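# Put phone on comic book, laptop on stand

## Task

Place the phone so it lies flat and entirely on top of the comic book, and set the closed laptop on the laptop stand with its top face upward and one of its long edges resting against the stand's lips; at the end the robot must be in contact with neither object.

## Robot and tools

Robot: two arms, left_arm and right_arm, each ending in a two-finger gripper. The fingers extend along the gripper's own +z axis and open and close along its y axis. The reported end_effector_position is the spot between the finger pads, roughly 1 cm short of the fingertips.

Scene frame (used for all positions and offsets): origin at table-top height, halfway between the two arms' nominal bases; +x points away from the robot over the table, +z up, and left_arm sits on the +y side. Arm names do not match left or right in the images. Printed hand positions can be slightly wrong, especially far out. Orientation is given as end_effector_quat_wxyz.

execute_actions(actions, cameras): actions is a list of actions; each action is a list of 1 to 15 rows; each row is one flat list of 14 numbers, all in [-1, 1], covering both arms even if one stays still: left_arm dx, dy, dz, rx, ry, rz, opening, then right_arm dx, dy, dz, rx, ry, rz, opening. Each row lasts one control step (1/30 s); an action always runs 15 steps, so a short table repeats its final row. dx..rz are offsets, not poses: every row counts from that arm's Hand target as it was when the action began, along scene axes, with rotation about the Hand target's position. Scale: 1.0 = 0.6 m of travel or 180 degrees; rx, ry, rz form a single rotation vector. A translation longer than 1.0 may be shortened along its direction. Repeating the same offset in a later action moves further. opening is absolute: +1 fully open (0.094 m), -1 closed. An empty actions list just returns state and images. cameras selects images: omitted, null or ["all"] gives all, [] gives none; an unknown name invalidates the call.

move(target, speed, blend, opening_speed, blocking, cameras): drives each gripper in a straight line toward an offset from its Hand target. target is one 14-number row (same layout and scale as above) or a list of up to 15 such rows differing only in offsets; every row in the list counts from the same starting Hand targets. speed: m/s, 0.002 to 0.5, default 0.25, one value or one per row; rotation speed is capped at twice that in rad/s. blend: metres of corner rounding per waypoint, default 0. opening_speed: rate of gripper change per second on the -1..+1 scale, minimum 0.2; without it the opening is sent at once. Path time is capped at 10 s. Faster moves lag and overshoot more, and hit harder; the move does not avoid obstacles or the other arm. blocking=false returns early while the move continues; then use wait or stop before new actions or moves. The result adds a move: line: done (within 10 mm and 2 degrees), off_target, moving, held (a check withheld steps or the clearance check ended the path) or fault; limits=paced means the commanded pose was clipped, limits=held means steps were withheld. done does not mean no contact.

wait(seconds): 0 to 10; arms keep their last command and a running move continues. stop(): brakes a running move. zoom_image(camera, region): camera is cam_head_left or cam_head_right (both 896x504); region [x0, y0, x1, y1] in pixels from the top-left, at most 504 by 504. finished_scene(scene): integer scene number (the current one is 2); final, call it only once the goal holds with both grippers clear.

Controller behaviour: each step the commanded pose is clipped to within 100 mm and 20 degrees of the measured gripper pose, so Hand target in a result may fall short of what you asked; plan further offsets from it. Grippers often rest about 1 cm from the commanded pose in free air. An arm stopped by an object keeps pushing; to relieve it, send a target back past the gripper. Sending six zeros re-commands the current Hand target. Always send the opening you want, since 0 is a real command (half open). A "pose unreachable" line means the clearance check blocked that arm; it does not guard gripper-to-gripper contact. With the wrist near the base axis a small motion can swing the whole arm.

Gripping: grip_measured uses the opening scale. Empty it reads up to about 1.6 mm wide; squeezing a hard part it reads up to about 0.064 below the part's width. Commanding slightly below the first-touch reading gives a light hold; about 0.11 below gives full force (roughly 50 to 62 N per pad). To release, command well above grip_measured. grip_effort_nm is motor effort (negative closing), not pad force, and has offset and noise.

Other readings: Joint positions (last entry per arm is opening in metres) and joint torques (offset, noisy; entries 3 and 4 wrap at ±28 N m). Joint ranges in rad: waist -2.880 to 2.880, shoulder 0.000 to 3.142, elbow 0.000 to 3.019 (straight at 2.964), wrist pitch -1.693 to 1.571, wrist yaw -1.571 to 1.571, wrist roll -2.094 to 2.094.

Heat: holding loads, stretching out or pushing at an unreachable pose heats motors. At 85 °C a MOTOR HOT line appears; at 100 °C that arm goes limp and drops what it holds for 30 s or more (OVER-TEMPERATURE FAULT), possibly without warning.

Avoid: objects leaving the table, dropping or releasing moving items, fast impacts, strong presses, and any collision between the arms, which can fail the task. Occasional brief tugs on held items or nudges of loose objects may occur; recheck placement before finishing.

Each tool is called after "Emit:" as name(argument=value, ...), one argument or row to a line, values as JSON.

## Session

Emit:
execute_actions(
  actions=[],
)

Scene clock: 0.00 s.
left_arm: end_effector_position=(+0.5781, +0.0324, +0.2203) grip_measured=+1.000 grip_effort_nm=n/a end_effector_quat_wxyz=(+0.373, -0.189, +0.872, +0.255) | right_arm: end_effector_position=(+0.2777, -0.6686, +0.2408) grip_measured=+1.000 grip_effort_nm=n/a end_effector_quat_wxyz=(+0.133, +0.606, +0.784, +0.005)
Joint positions: left_arm=[-0.632 1.766 1.516 -1.115 -0.923 -0.928 0.094] | right_arm=[-0.891 1.408 1.311 -1.216 -0.069 0.44 0.094]
Joint velocities: left_arm=[0.005 -0.015 0.007 -0.007 -0.037 -0.007 0] | right_arm=[-0.015 0.015 0.012 -0.007 -0.037 0.051 0]
Joint torques (N m): no reading
Motor temperatures (°C): left_arm=[22 27 35 23 28 23 27] | right_arm=[26 35 39 25 25 23 25]
Heat: left arm: hottest elbow 35 °C; right arm: hottest elbow 39 °C.
Hand target: left_arm +0.5842, +0.0283, +0.2384; +0.386, -0.198, +0.868, +0.242 | right_arm +0.2823, -0.6743, +0.2483; +0.141, +0.606, +0.783, +0.003
Tool commands: left_gripper/opening=+1.0 right_gripper/opening=+1.0

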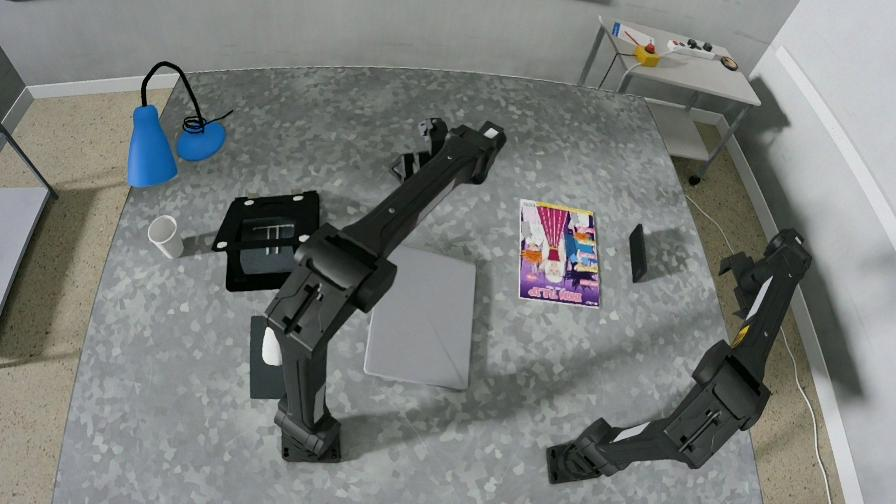

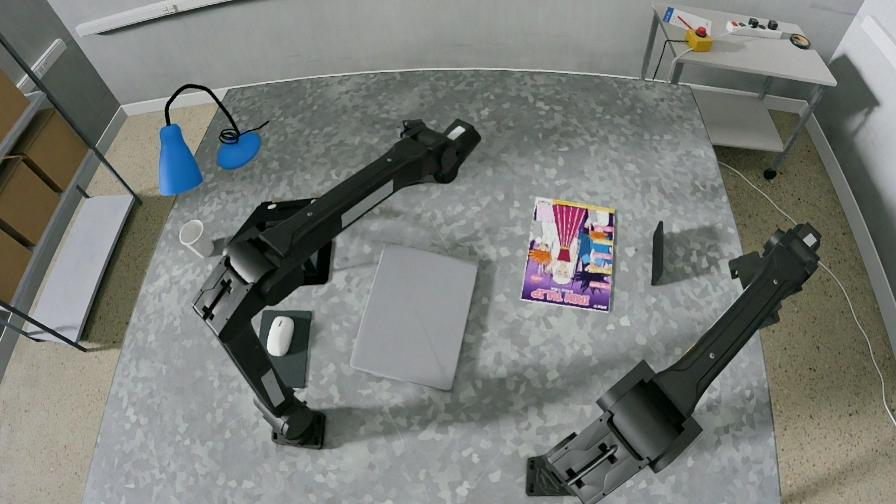

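Emit:
zoom_image(
  camera="cam_head_left",
  region=[480, 160, 720, 340],
)

Emit:
zoom_image(
  camera="cam_head_right",
  region=[500, 160, 740, 340],
)

Emit:
zoom_image(
  camera="cam_head_left",
  region=[200, 160, 500, 420],
)

Emit:
zoom_image(
  camera="cam_head_right",
  region=[180, 160, 500, 420],
)

Scaled by 2.100.

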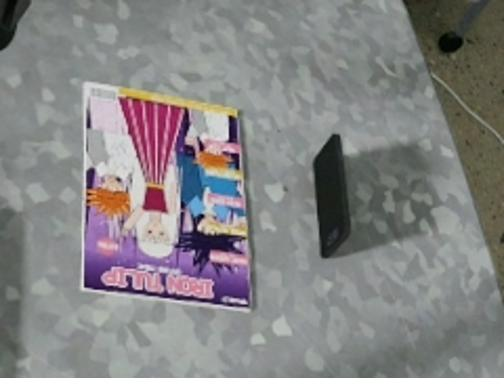

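Scaled by 2.100.

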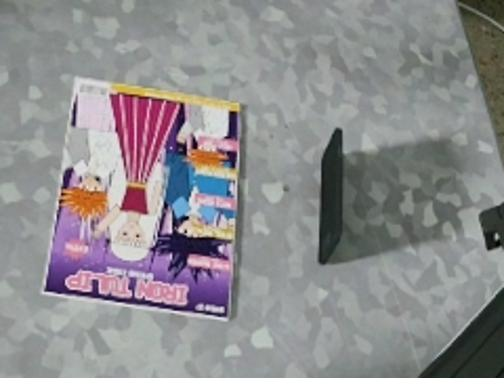

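Scaled by 1.680.

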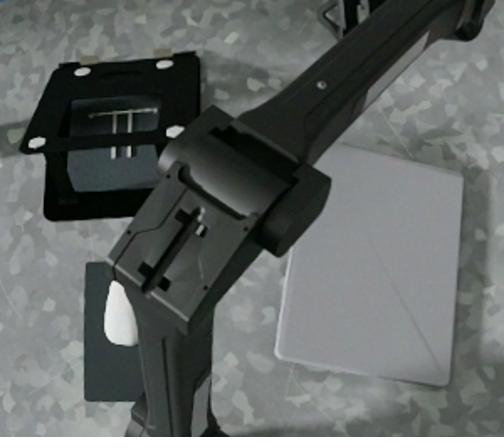

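Scaled by 1.575.

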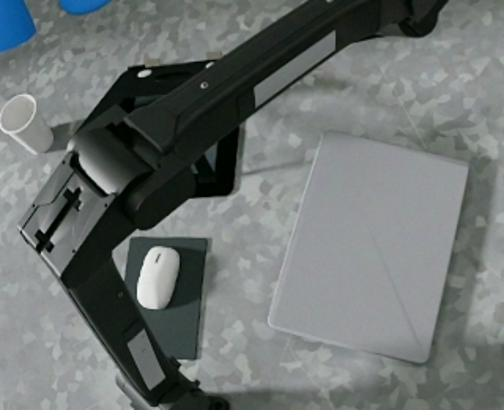

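Emit:
move(
  target=[-0.55,0.1,0.1,0,0,0,1,0,0,0,0,0,0,1],
)

Scene clock: 36.73 s.
left_arm: end_effector_position=(+0.2625, +0.0896, +0.3045) grip_measured=+1.000 grip_effort_nm=0.022 end_effector_quat_wxyz=(+0.398, -0.166, +0.887, +0.161) | right_arm: end_effector_position=(+0.2777, -0.6686, +0.2408) grip_measured=+1.000 grip_effort_nm=-0.007 end_effector_quat_wxyz=(+0.133, +0.606, +0.784, +0.005)
Joint positions: left_arm=[-1.116 1.015 1.01 -1.673 -0.884 -1.508 0.094] | right_arm=[-0.891 1.408 1.311 -1.216 -0.069 0.44 0.094]
Joint velocities: left_arm=[0.005 -0.005 -0.007 -0.012 -0.095 0.037 0] | right_arm=[0.005 -0.005 -0.002 0.002 0.022 0.037 0]
Joint torques (N m): left_arm=[-3.08 -7.18 9.2 -0.18 -0.48 -0.1] | right_arm=[0.5 -14.21 10.81 0.61 0.01 0.14]
Motor temperatures (°C): left_arm=[22 30 38 23 29 23 27] | right_arm=[26 36 43 25 25 23 25]
Heat: left arm: hottest elbow 38 °C; right arm: hottest elbow 43 °C.
Hand target: left_arm +0.2566, +0.0899, +0.3039; +0.386, -0.198, +0.869, +0.239 | right_arm +0.2823, -0.6743, +0.2483; +0.141, +0.606, +0.783, +0.003
Off the commanded pose: left_arm 0.010 m, 10 deg | right_arm 0.010 m, 1 deg.
joint sent to its limit (left arm) — joint 4 (wrist pitch), lower limit. The joint targets are off in position and orientation.
move: off_target (left_arm)

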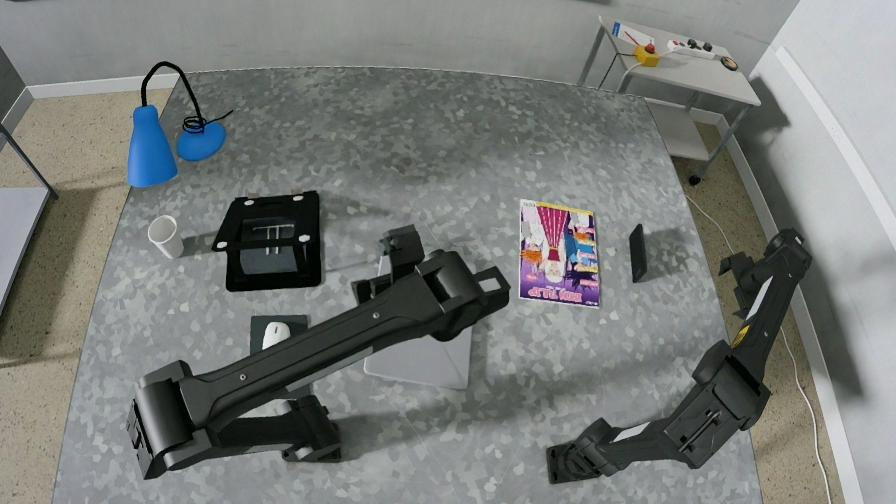

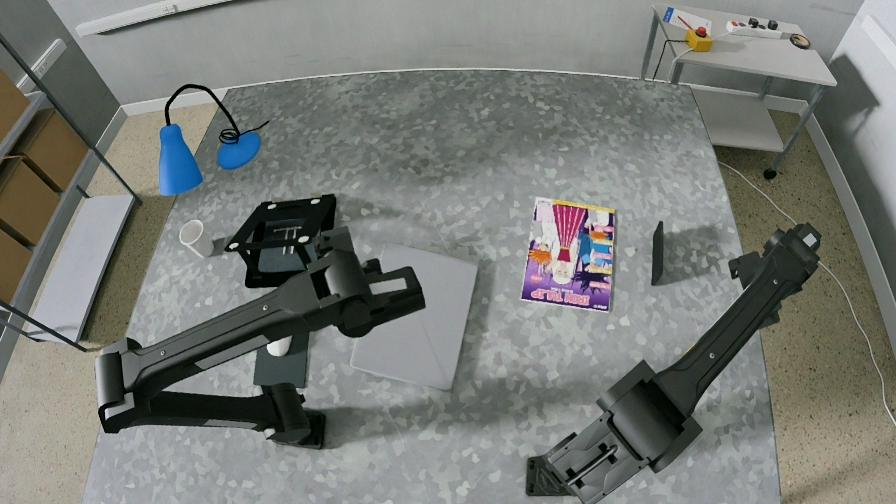

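Emit:
zoom_image(
  camera="cam_head_left",
  region=[140, 160, 360, 320],
)

Emit:
zoom_image(
  camera="cam_head_right",
  region=[170, 160, 360, 300],
)

Emit:
zoom_image(
  camera="cam_head_left",
  region=[340, 200, 540, 400],
)

Scaled by 2.291.

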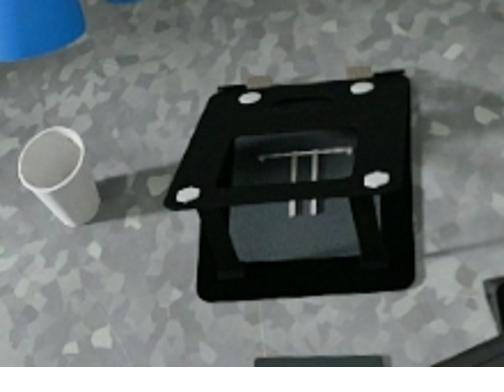

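Scaled by 2.653.

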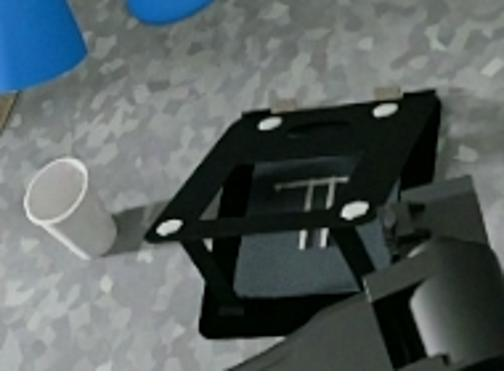

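Scaled by 2.520.

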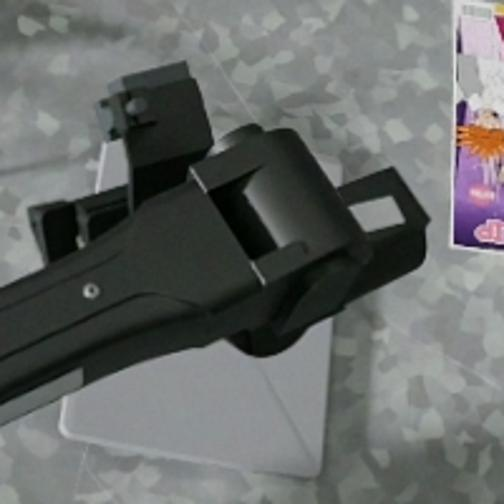

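Emit:
zoom_image(
  camera="cam_head_left",
  region=[620, 200, 820, 380],
)

Emit:
zoom_image(
  camera="cam_head_right",
  region=[620, 200, 840, 380],
)

Scaled by 2.520.

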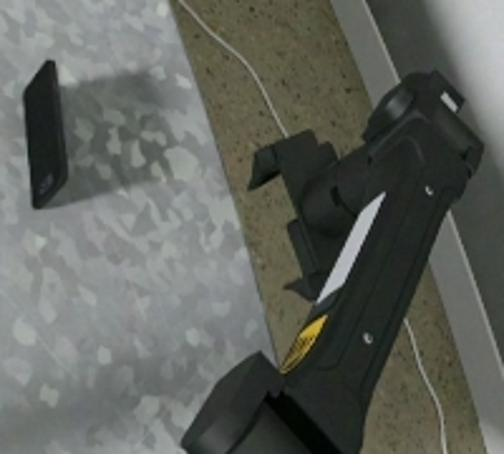

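Scaled by 2.291.

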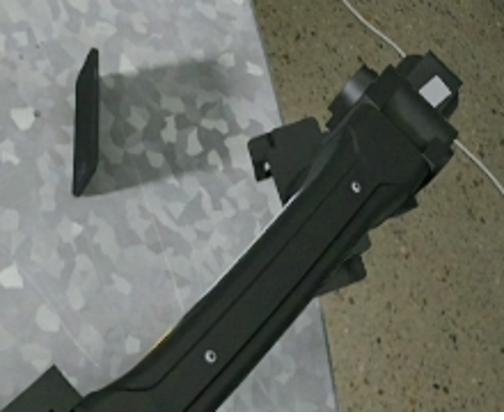

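Emit:
move(
  target=[0,0,0,0,0,0,1,0.163,0.29,0.003,-0.134,-0.078,0.394,1],
)

Emit:
zoom_image(
  camera="cam_head_left",
  region=[500, 160, 750, 360],
)

Emit:
zoom_image(
  camera="cam_head_right",
  region=[500, 160, 750, 360],
)

Scene clock: 69.87 s.
left_arm: end_effector_position=(+0.2624, +0.0896, +0.3045) grip_measured=+1.000 grip_effort_nm=0.022 end_effector_quat_wxyz=(+0.399, -0.166, +0.887, +0.161) | right_arm: end_effector_position=(+0.3826, -0.5065, +0.2495) grip_measured=+1.000 grip_effort_nm=-0.012 end_effector_quat_wxyz=(+0.310, +0.008, +0.951, +0.001)
Joint positions: left_arm=[-1.117 1.015 1.01 -1.673 -0.884 -1.509 0.094] | right_arm=[-0.564 1.203 1.053 -0.865 -0.314 -0.451 0.094]
Joint velocities: left_arm=[0.005 0.005 -0.012 0.002 -0.022 -0.022 0] | right_arm=[-0.005 0.015 -0.017 -0.012 0.022 -0.11 0]
Joint torques (N m): left_arm=[-2.14 -7.24 9.18 -0.28 -0.49 -0.06] | right_arm=[1.38 -12.57 8.38 1.54 -0.25 0.07]
Motor temperatures (°C): left_arm=[22 28 39 23 28 23 27] | right_arm=[26 37 46 25 25 23 25]
Heat: left arm: hottest elbow 39 °C; right arm: hottest elbow 46 °C.
Hand target: left_arm +0.2565, +0.0899, +0.3040; +0.386, -0.198, +0.869, +0.239 | right_arm +0.3823, -0.5000, +0.2499; +0.316, -0.003, +0.949, -0.002
Off the commanded pose: left_arm 0.006 m, 10 deg | right_arm 0.007 m, 1 deg.
joint sent to its limit (left arm) — joint 4 (wrist pitch), lower limit. The joint targets are off in orientation, not in position.
move: off_target (left_arm)

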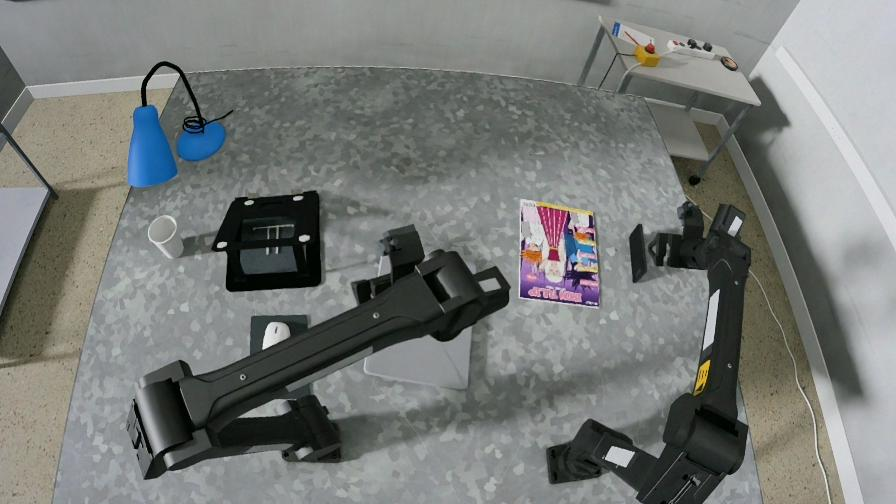

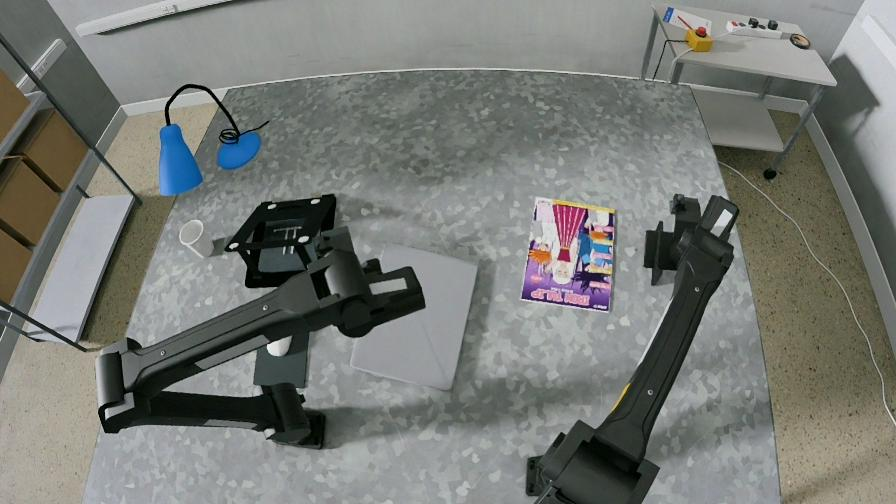

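Scaled by 2.016.

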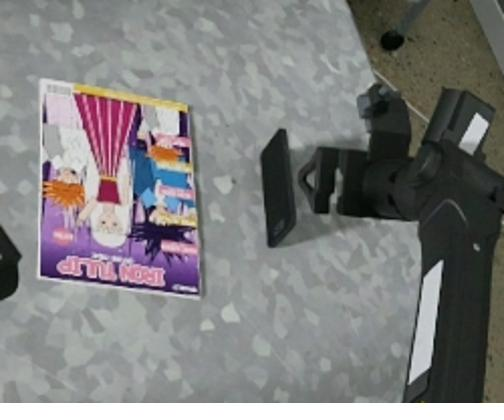

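Scaled by 2.016.

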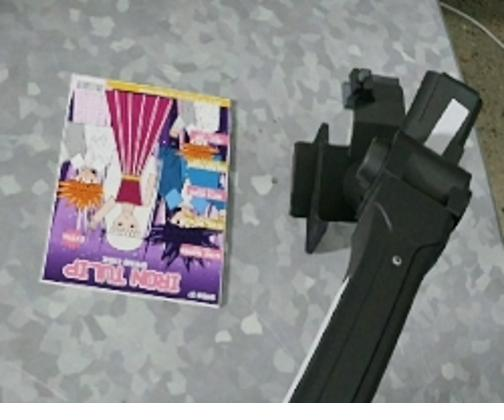

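Emit:
move(
  target=[0,0,0,0,0,0,1,0,0,-0.167,0,0,0,1],
)

Emit:
zoom_image(
  camera="cam_head_left",
  region=[600, 200, 740, 312],
)

Emit:
zoom_image(
  camera="cam_head_right",
  region=[600, 200, 740, 312],
)

Scene clock: 78.30 s.
left_arm: end_effector_position=(+0.2624, +0.0895, +0.3044) grip_measured=+1.000 grip_effort_nm=0.022 end_effector_quat_wxyz=(+0.398, -0.166, +0.887, +0.161) | right_arm: end_effector_position=(+0.3789, -0.5040, +0.1621) grip_measured=+1.000 grip_effort_nm=-0.012 end_effector_quat_wxyz=(+0.322, +0.003, +0.947, -0.007)
Joint positions: left_arm=[-1.117 1.015 1.01 -1.673 -0.884 -1.509 0.094] | right_arm=[-0.564 1.246 0.839 -0.578 -0.315 -0.456 0.094]
Joint velocities: left_arm=[-0.005 -0.024 0.007 -0.002 -0.037 -0.037 0] | right_arm=[-0.024 -0.005 -0.007 0.017 0.037 -0.095 0]
Joint torques (N m): left_arm=[-1.96 -6.83 9.06 -0.13 -0.46 -0.12] | right_arm=[1.32 -9.52 8.16 1.57 -0.24 0.11]
Motor temperatures (°C): left_arm=[22 28 39 23 28 23 27] | right_arm=[26 36 46 25 25 23 25]
Heat: left arm: hottest elbow 39 °C; right arm: hottest elbow 46 °C.
Hand target: left_arm +0.2565, +0.0899, +0.3039; +0.386, -0.198, +0.869, +0.239 | right_arm +0.3808, -0.4996, +0.1499; +0.316, -0.003, +0.949, -0.002
Off the commanded pose: left_arm 0.006 m, 10 deg | right_arm 0.013 m, 1 deg.
joint sent to its limit (left arm) — joint 4 (wrist pitch), lower limit. The joint targets are off in orientation, not in position.
move: off_target (left_arm, right_arm)

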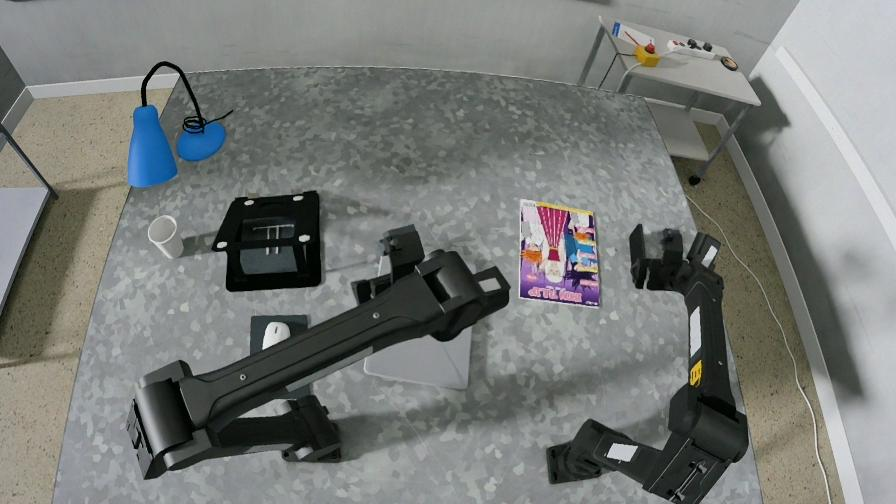

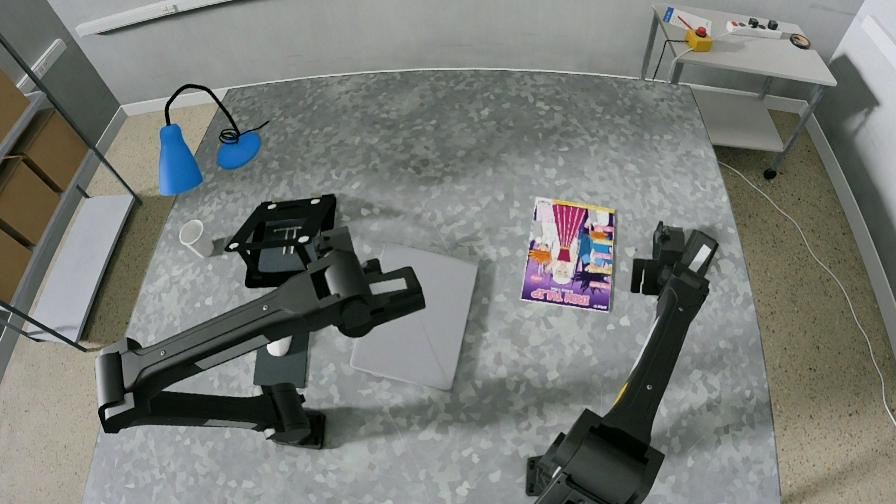

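Scaled by 3.600.

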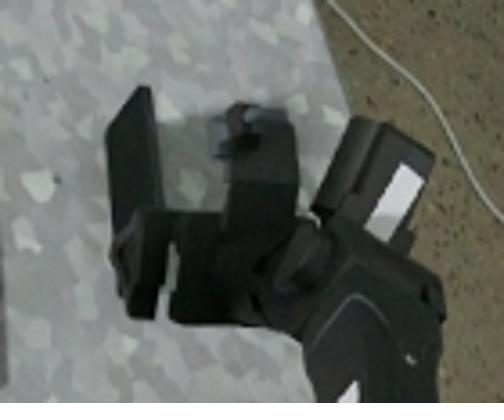

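Scaled by 3.600.

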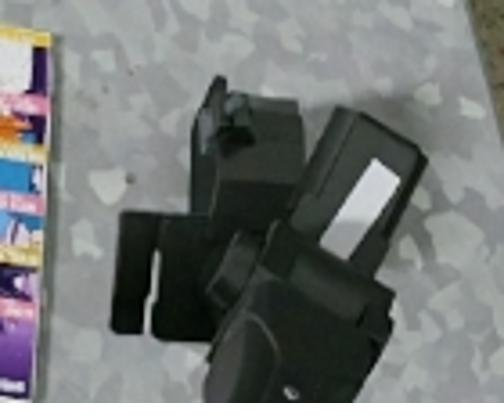

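Emit:
move(
  target=[0,0,0,0,0,0,1,-0.067,0.0,-0.145,0,0,0,1],
)

Emit:
zoom_image(
  camera="cam_head_left",
  region=[590, 210, 730, 322],
)

Emit:
zoom_image(
  camera="cam_head_right",
  region=[600, 210, 740, 322],
)

Scene clock: 108.47 s.
left_arm: end_effector_position=(+0.2624, +0.0895, +0.3044) grip_measured=+1.000 grip_effort_nm=0.022 end_effector_quat_wxyz=(+0.398, -0.166, +0.887, +0.161) | right_arm: end_effector_position=(+0.3430, -0.4956, +0.0738) grip_measured=+1.000 grip_effort_nm=-0.017 end_effector_quat_wxyz=(+0.322, -0.006, +0.947, -0.004)
Joint positions: left_arm=[-1.117 1.015 1.01 -1.673 -0.884 -1.509 0.094] | right_arm=[-0.606 1.305 0.621 -0.321 -0.349 -0.51 0.094]
Joint velocities: left_arm=[-0.005 0.005 -0.007 0.017 -0.037 0.095 0] | right_arm=[-0.024 -0.005 -0.002 0.012 -0.066 0.007 0]
Joint torques (N m): left_arm=[-2.32 -6.65 9.07 -0.2 -0.47 -0.09] | right_arm=[-0.32 -8.64 6.99 1.46 -0.26 0.1]
Motor temperatures (°C): left_arm=[22 28 38 23 28 23 27] | right_arm=[26 36 45 25 24 23 25]
Heat: left arm: hottest elbow 38 °C; right arm: hottest elbow 45 °C.
Hand target: left_arm +0.2565, +0.0899, +0.3039; +0.386, -0.198, +0.869, +0.239 | right_arm +0.3393, -0.4988, +0.0635; +0.317, -0.003, +0.949, -0.002
Off the commanded pose: left_arm 0.006 m, 10 deg | right_arm 0.012 m, 1 deg.
joint sent to its limit (left arm) — joint 4 (wrist pitch), lower limit. The joint targets are off in orientation, not in position.
move: off_target (left_arm, right_arm)

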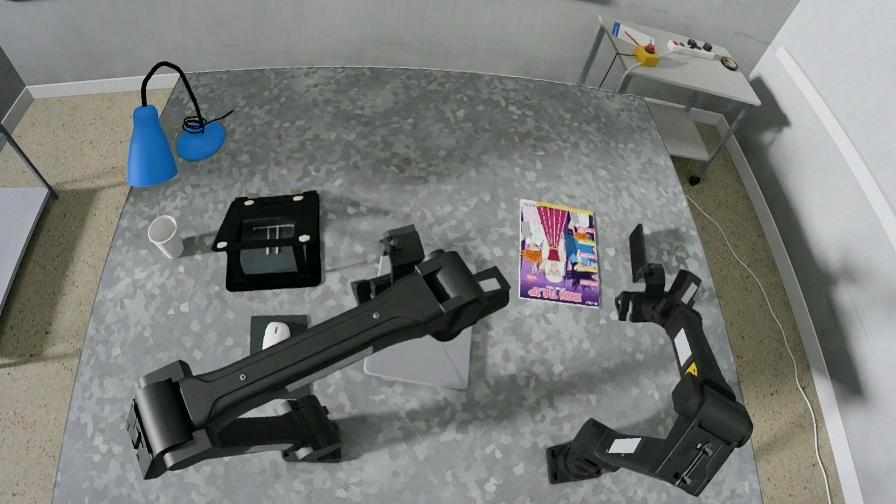

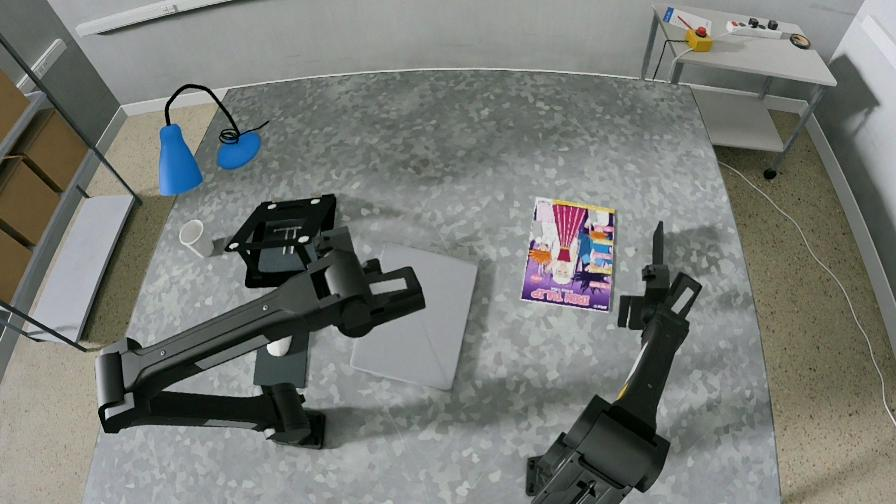

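Scaled by 3.600.

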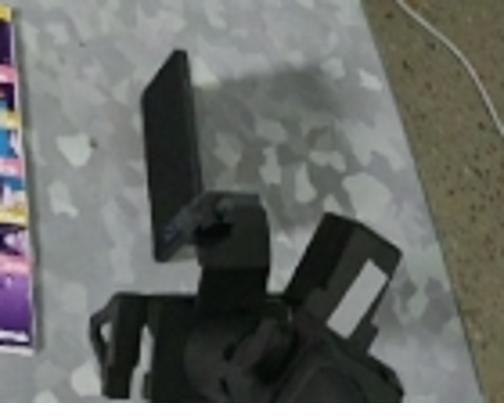

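Scaled by 3.600.

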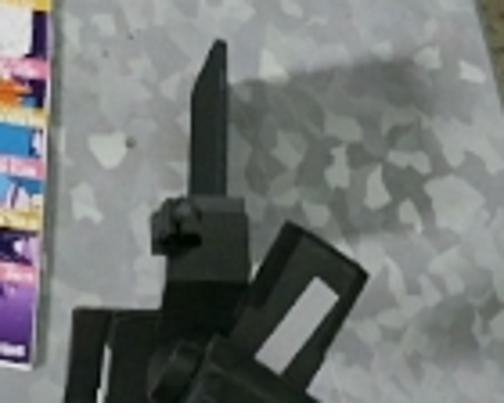

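Emit:
move(
  target=[0,0,0,0,0,0,1,0.11,-0.035,0,0,0,0,1],
)

Emit:
zoom_image(
  camera="cam_head_left",
  region=[590, 210, 730, 322],
)

Emit:
zoom_image(
  camera="cam_head_right",
  region=[600, 210, 740, 322],
)

Scene clock: 123.63 s.
left_arm: end_effector_position=(+0.2624, +0.0895, +0.3044) grip_measured=+1.000 grip_effort_nm=0.017 end_effector_quat_wxyz=(+0.398, -0.166, +0.887, +0.161) | right_arm: end_effector_position=(+0.3825, -0.5127, +0.0535) grip_measured=+1.000 grip_effort_nm=-0.012 end_effector_quat_wxyz=(+0.303, +0.002, +0.953, +0.005)
Joint positions: left_arm=[-1.117 1.015 1.01 -1.673 -0.884 -1.509 0.094] | right_arm=[-0.58 1.47 0.734 -0.303 -0.328 -0.481 0.094]
Joint velocities: left_arm=[0.005 -0.015 0.002 -0.002 -0.037 -0.037 0] | right_arm=[-0.015 -0.015 0.007 0.017 -0.095 -0.022 0]
Joint torques (N m): left_arm=[-2.37 -7.18 9.2 -0.27 -0.46 -0.11] | right_arm=[1.44 -10.75 10.66 1.46 -0.09 0.23]
Motor temperatures (°C): left_arm=[22 28 38 23 28 23 27] | right_arm=[26 36 46 25 24 23 25]
Heat: left arm: hottest elbow 38 °C; right arm: hottest elbow 46 °C.
Hand target: left_arm +0.2565, +0.0899, +0.3039; +0.386, -0.198, +0.869, +0.239 | right_arm +0.4049, -0.5208, +0.0623; +0.316, -0.003, +0.949, -0.002
Off the commanded pose: left_arm 0.006 m, 10 deg | right_arm 0.026 m, 2 deg.
joint sent to its limit (left arm) — joint 4 (wrist pitch), lower limit. The joint targets are off in orientation, not in position.
move: off_target (left_arm, right_arm)

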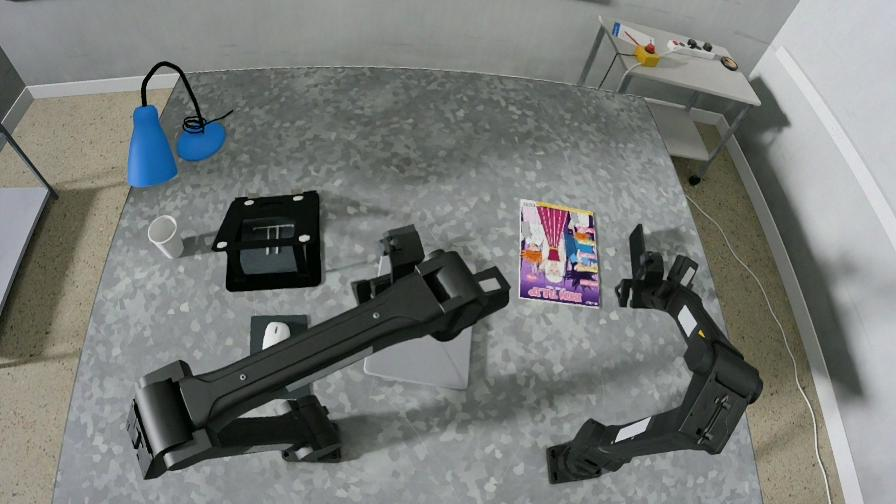

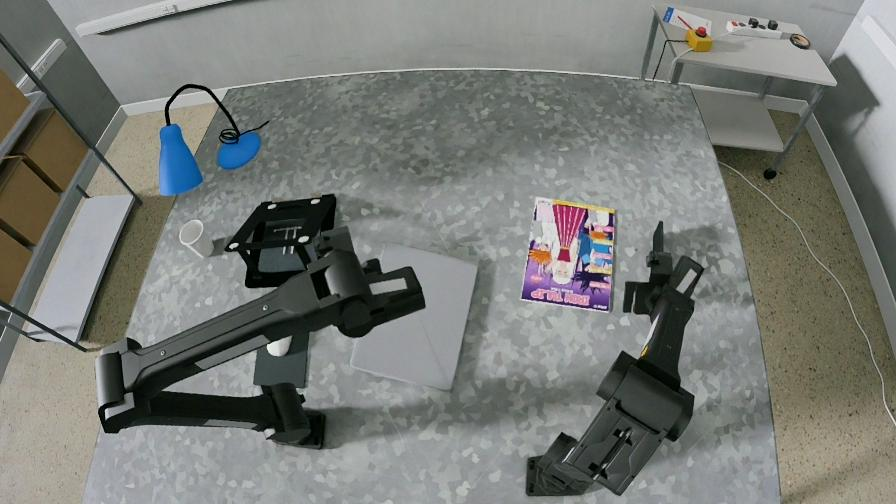

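Scaled by 3.600.

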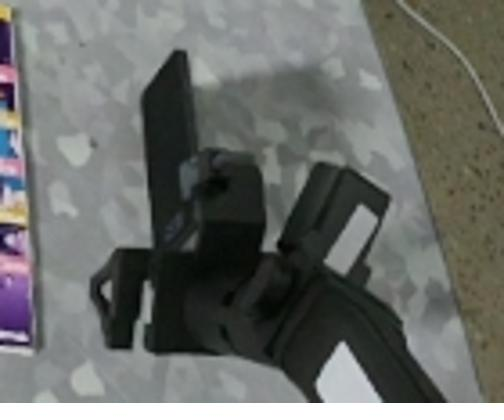

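Scaled by 3.600.

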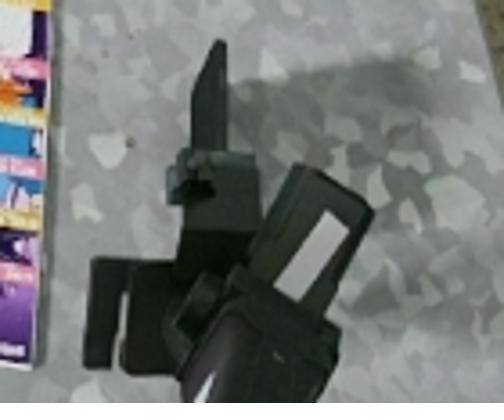

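Emit:
move(
  target=[
    [0,0,0,0,0,0,1,0,-0.035,0.0,0,0,0,1],
    [0,0,0,0,0,0,1,0.1,-0.035,0,0,0,0,1],
  ],
)

Emit:
zoom_image(
  camera="cam_head_left",
  region=[590, 210, 730, 322],
)

Emit:
zoom_image(
  camera="cam_head_right",
  region=[600, 210, 740, 322],
)

Scene clock: 130.60 s.
left_arm: end_effector_position=(+0.2624, +0.0895, +0.3044) grip_measured=+1.000 grip_effort_nm=0.022 end_effector_quat_wxyz=(+0.398, -0.166, +0.887, +0.161) | right_arm: end_effector_position=(+0.4448, -0.5348, +0.0564) grip_measured=+1.000 grip_effort_nm=-0.012 end_effector_quat_wxyz=(+0.311, -0.002, +0.950, +0.001)
Joint positions: left_arm=[-1.117 1.015 1.01 -1.673 -0.884 -1.509 0.094] | right_arm=[-0.546 1.61 0.901 -0.303 -0.312 -0.456 0.094]
Joint velocities: left_arm=[0.005 -0.005 -0.012 0.002 -0.11 -0.007 0] | right_arm=[-0.015 -0.005 0.012 -0.002 -0.081 0.022 0]
Joint torques (N m): left_arm=[-3.43 -6.89 8.98 -0.12 -0.43 -0.11] | right_arm=[1.08 -13.45 11.32 0.8 -0.07 0.23]
Motor temperatures (°C): left_arm=[22 27 38 23 28 23 27] | right_arm=[26 36 47 25 24 23 25]
Heat: left arm: hottest elbow 38 °C; right arm: hottest elbow 47 °C.
Hand target: left_arm +0.2565, +0.0899, +0.3039; +0.386, -0.198, +0.869, +0.239 | right_arm +0.4645, -0.5428, +0.0613; +0.316, -0.003, +0.949, -0.002
Off the commanded pose: left_arm 0.006 m, 10 deg | right_arm 0.022 m, 1 deg.
joint sent to its limit (left arm) — joint 4 (wrist pitch), lower limit. The joint targets are off in orientation, not in position.
move: off_target (left_arm, right_arm)

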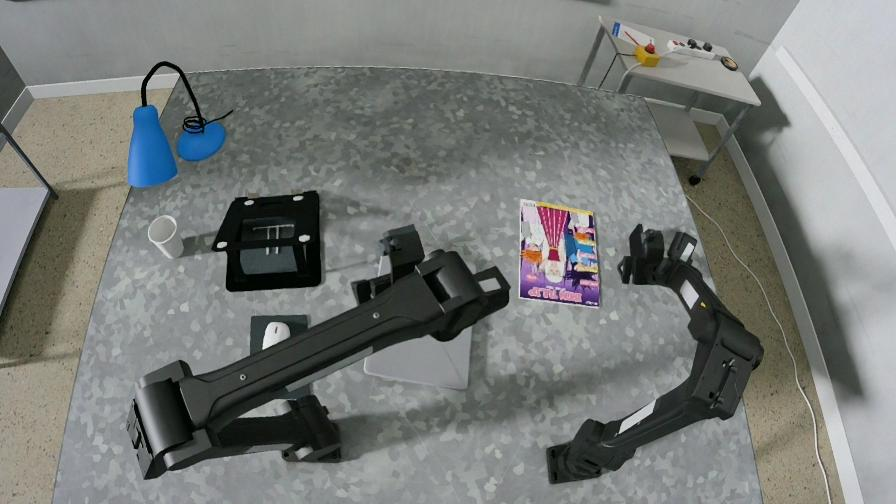

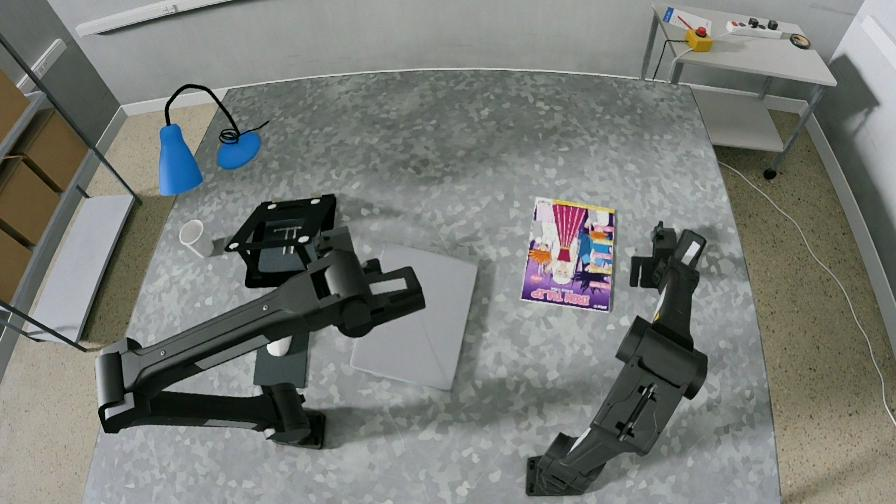

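Scaled by 3.600.

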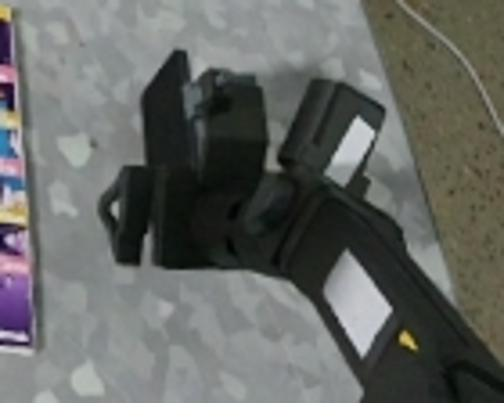

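Scaled by 3.600.

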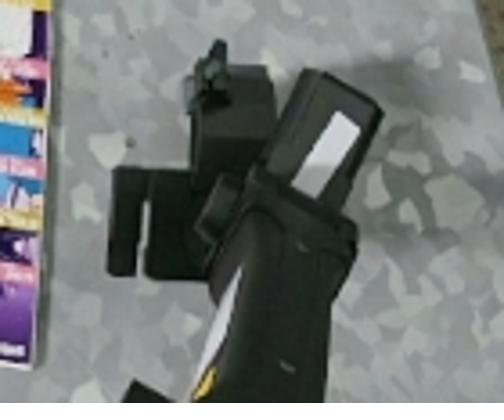

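Emit:
move(
  target=[0,0,0,0,0,0,1,0.06,0,0,0,0,0,1],
  cameras=[],
)

Emit:
move(
  target=[0,0,0,0,0,0,1,0,0,0,0,0,0,-0.5],
  opening_speed=0.6,
)

Emit:
zoom_image(
  camera="cam_head_left",
  region=[590, 200, 730, 312],
)

Emit:
zoom_image(
  camera="cam_head_right",
  region=[600, 200, 740, 312],
)

Scene clock: 137.27 s.
left_arm: end_effector_position=(+0.2624, +0.0895, +0.3044) grip_measured=+1.000 grip_effort_nm=0.022 end_effector_quat_wxyz=(+0.398, -0.166, +0.887, +0.161) | right_arm: end_effector_position=(+0.4806, -0.5383, +0.0577) grip_measured=+1.000 grip_effort_nm=-0.012 end_effector_quat_wxyz=(+0.313, -0.001, +0.950, -0.001)
Joint positions: left_arm=[-1.117 1.015 1.01 -1.673 -0.884 -1.509 0.094] | right_arm=[-0.512 1.678 0.992 -0.311 -0.292 -0.423 0.094]
Joint velocities: left_arm=[-0.015 -0.024 -0.002 0.007 0.007 -0.095 0] | right_arm=[-0.005 -0.015 0.002 -0.007 0.007 -0.022 0]
Joint torques (N m): left_arm=[-1.61 -6.53 9.14 -0.06 -0.51 -0.08] | right_arm=[1.26 -14.68 11.56 0.7 -0.07 0.19]
Motor temperatures (°C): left_arm=[22 27 38 23 28 23 27] | right_arm=[26 36 49 25 24 23 25]
Heat: left arm: hottest elbow 38 °C; right arm: hottest elbow 49 °C.
Hand target: left_arm +0.2565, +0.0899, +0.3039; +0.386, -0.198, +0.869, +0.239 | right_arm +0.5004, -0.5432, +0.0606; +0.316, -0.003, +0.949, -0.001
Off the commanded pose: left_arm 0.006 m, 10 deg | right_arm 0.021 m, 0 deg.
joint sent to its limit (left arm) — joint 4 (wrist pitch), lower limit. The joint targets are off in orientation, not in position.
move: off_target (left_arm, right_arm)
No camera images: "cameras" was empty.

Scene clock: 140.13 s.
left_arm: end_effector_position=(+0.2624, +0.0895, +0.3044) grip_measured=+1.000 grip_effort_nm=0.022 end_effector_quat_wxyz=(+0.398, -0.166, +0.887, +0.161) | right_arm: end_effector_position=(+0.4802, -0.5379, +0.0563) grip_measured=-0.498 grip_effort_nm=-0.081 end_effector_quat_wxyz=(+0.311, -0.001, +0.950, -0.001)
Joint positions: left_arm=[-1.117 1.015 1.01 -1.673 -0.884 -1.509 0.094] | right_arm=[-0.511 1.679 0.992 -0.313 -0.29 -0.422 0.024]
Joint velocities: left_arm=[-0.005 -0.015 0.007 -0.012 -0.007 0.051 0] | right_arm=[0.015 -0.005 0.002 -0.012 0.081 -0.081 0]
Joint torques (N m): left_arm=[-1.96 -6.71 9.24 -0.17 -0.46 -0.1] | right_arm=[1.08 -14.92 11.54 0.73 -0.11 0.21]
Motor temperatures (°C): left_arm=[22 27 38 23 28 23 27] | right_arm=[26 36 49 25 24 23 25]
Heat: left arm: hottest elbow 38 °C; right arm: hottest elbow 49 °C.
Hand target: left_arm +0.2565, +0.0899, +0.3039; +0.386, -0.198, +0.869, +0.239 | right_arm +0.5004, -0.5433, +0.0607; +0.316, -0.003, +0.949, -0.002
Off the commanded pose: left_arm 0.006 m, 10 deg | right_arm 0.021 m, 1 deg.
joint sent to its limit (left arm) — joint 4 (wrist pitch), lower limit. The joint targets are off in orientation, not in position.
move: off_target (left_arm, right_arm)

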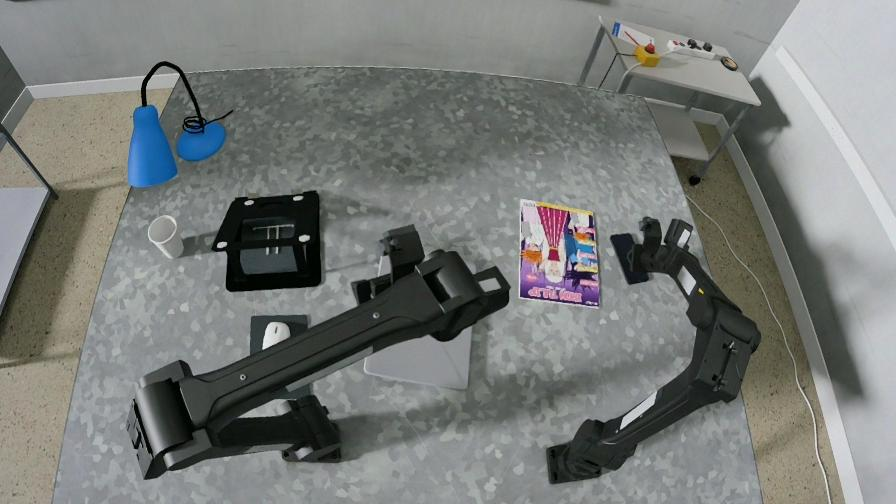

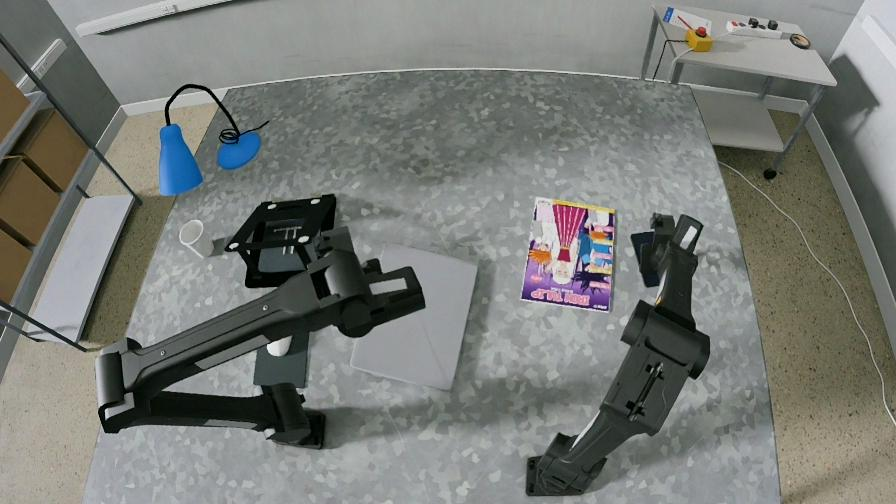

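Scaled by 3.600.

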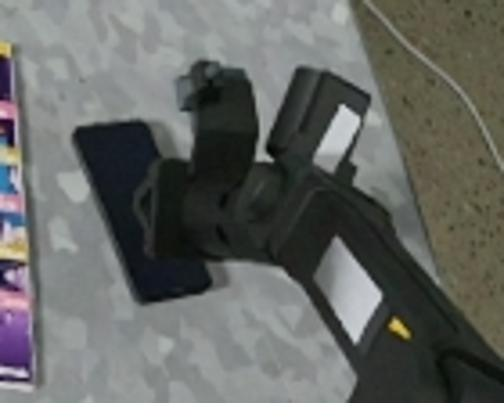

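Scaled by 3.600.

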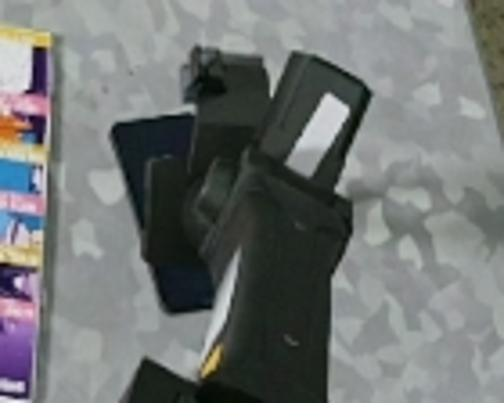

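Emit:
move(
  target=[
    [0,0,0,0,0,0,1,0,0,0.12,0,0,0,1],
    [0,0,0,0,0,0,1,0.033,0.014,0.12,-0.0227,0.2037,0.0704,1],
  ],
)

Emit:
zoom_image(
  camera="cam_head_left",
  region=[590, 200, 730, 312],
)

Emit:
zoom_image(
  camera="cam_head_right",
  region=[600, 200, 740, 312],
)

Scene clock: 173.53 s.
left_arm: end_effector_position=(+0.2624, +0.0895, +0.3044) grip_measured=+1.000 grip_effort_nm=0.022 end_effector_quat_wxyz=(+0.398, -0.166, +0.887, +0.161) | right_arm: end_effector_position=(+0.5038, -0.5336, +0.1304) grip_measured=+0.999 grip_effort_nm=0.066 end_effector_quat_wxyz=(-0.002, -0.105, +0.994, +0.009)
Joint positions: left_arm=[-1.117 1.015 1.01 -1.673 -0.884 -1.509 0.094] | right_arm=[-0.403 1.9 1.661 -1.343 -0.013 -0.609 0.094]
Joint velocities: left_arm=[-0.005 -0.005 0.002 -0.012 -0.022 0.037 0] | right_arm=[0.005 -0.024 -0.002 -0.002 0.022 0.007 0]
Joint torques (N m): left_arm=[-2.26 -6.48 9.09 -0.24 -0.46 -0.08] | right_arm=[1.14 -19.43 12.66 -0.14 0.06 0.1]
Motor temperatures (°C): left_arm=[22 27 38 23 28 23 27] | right_arm=[26 36 53 25 24 23 25]
Heat: left arm: hottest elbow 38 °C; right arm: hottest elbow 53 °C.
Hand target: left_arm +0.2565, +0.0899, +0.3039; +0.386, -0.198, +0.869, +0.239 | right_arm +0.5221, -0.5354, +0.1302; +0.001, -0.114, +0.993, +0.006
Off the commanded pose: left_arm 0.006 m, 10 deg | right_arm 0.017 m, 2 deg.
joint sent to its limit (left arm) — joint 4 (wrist pitch), lower limit. The joint targets are off in orientation, not in position.
move: off_target (left_arm, right_arm)

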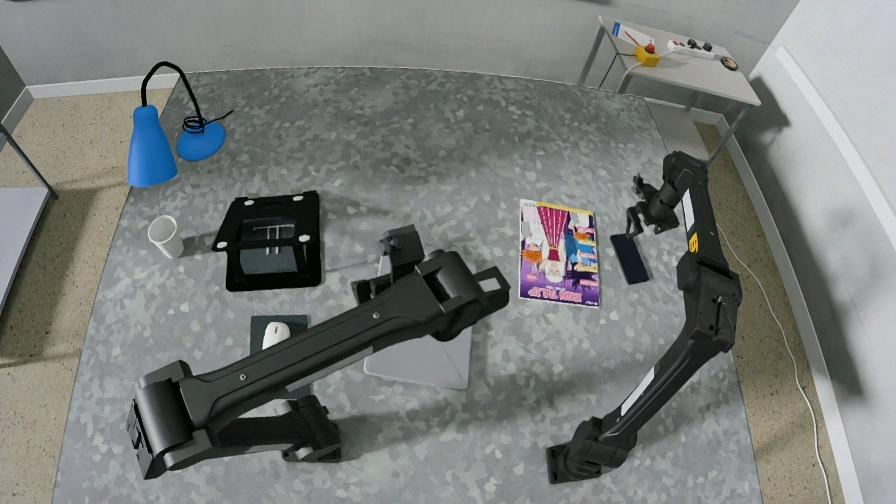

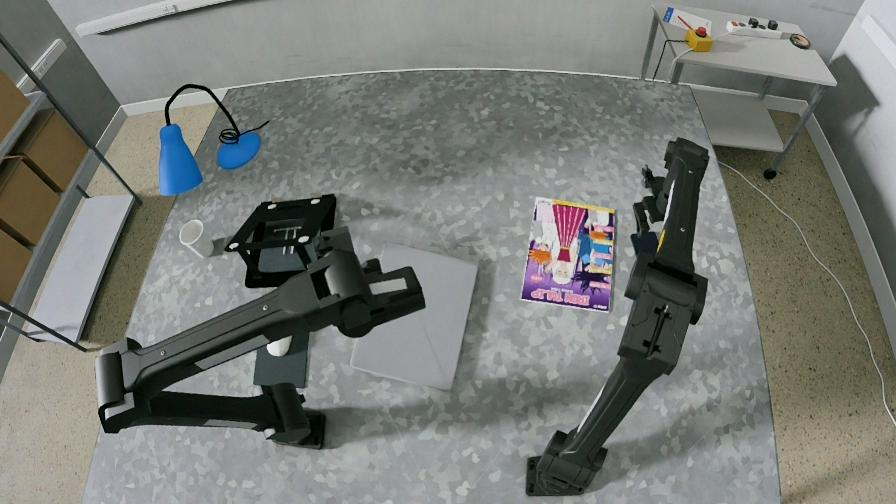

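Scaled by 3.600.

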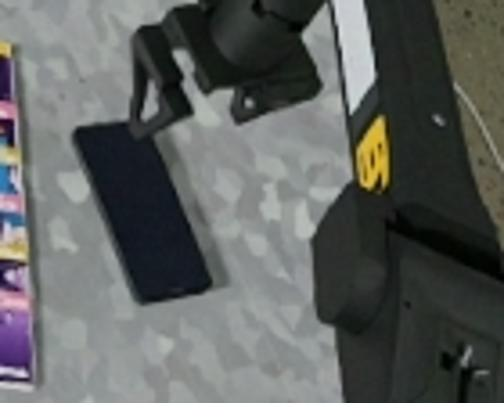

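Scaled by 3.600.

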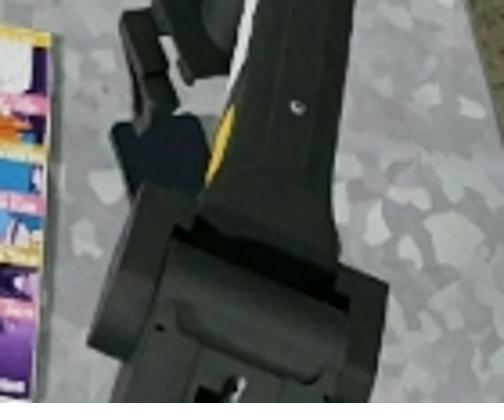

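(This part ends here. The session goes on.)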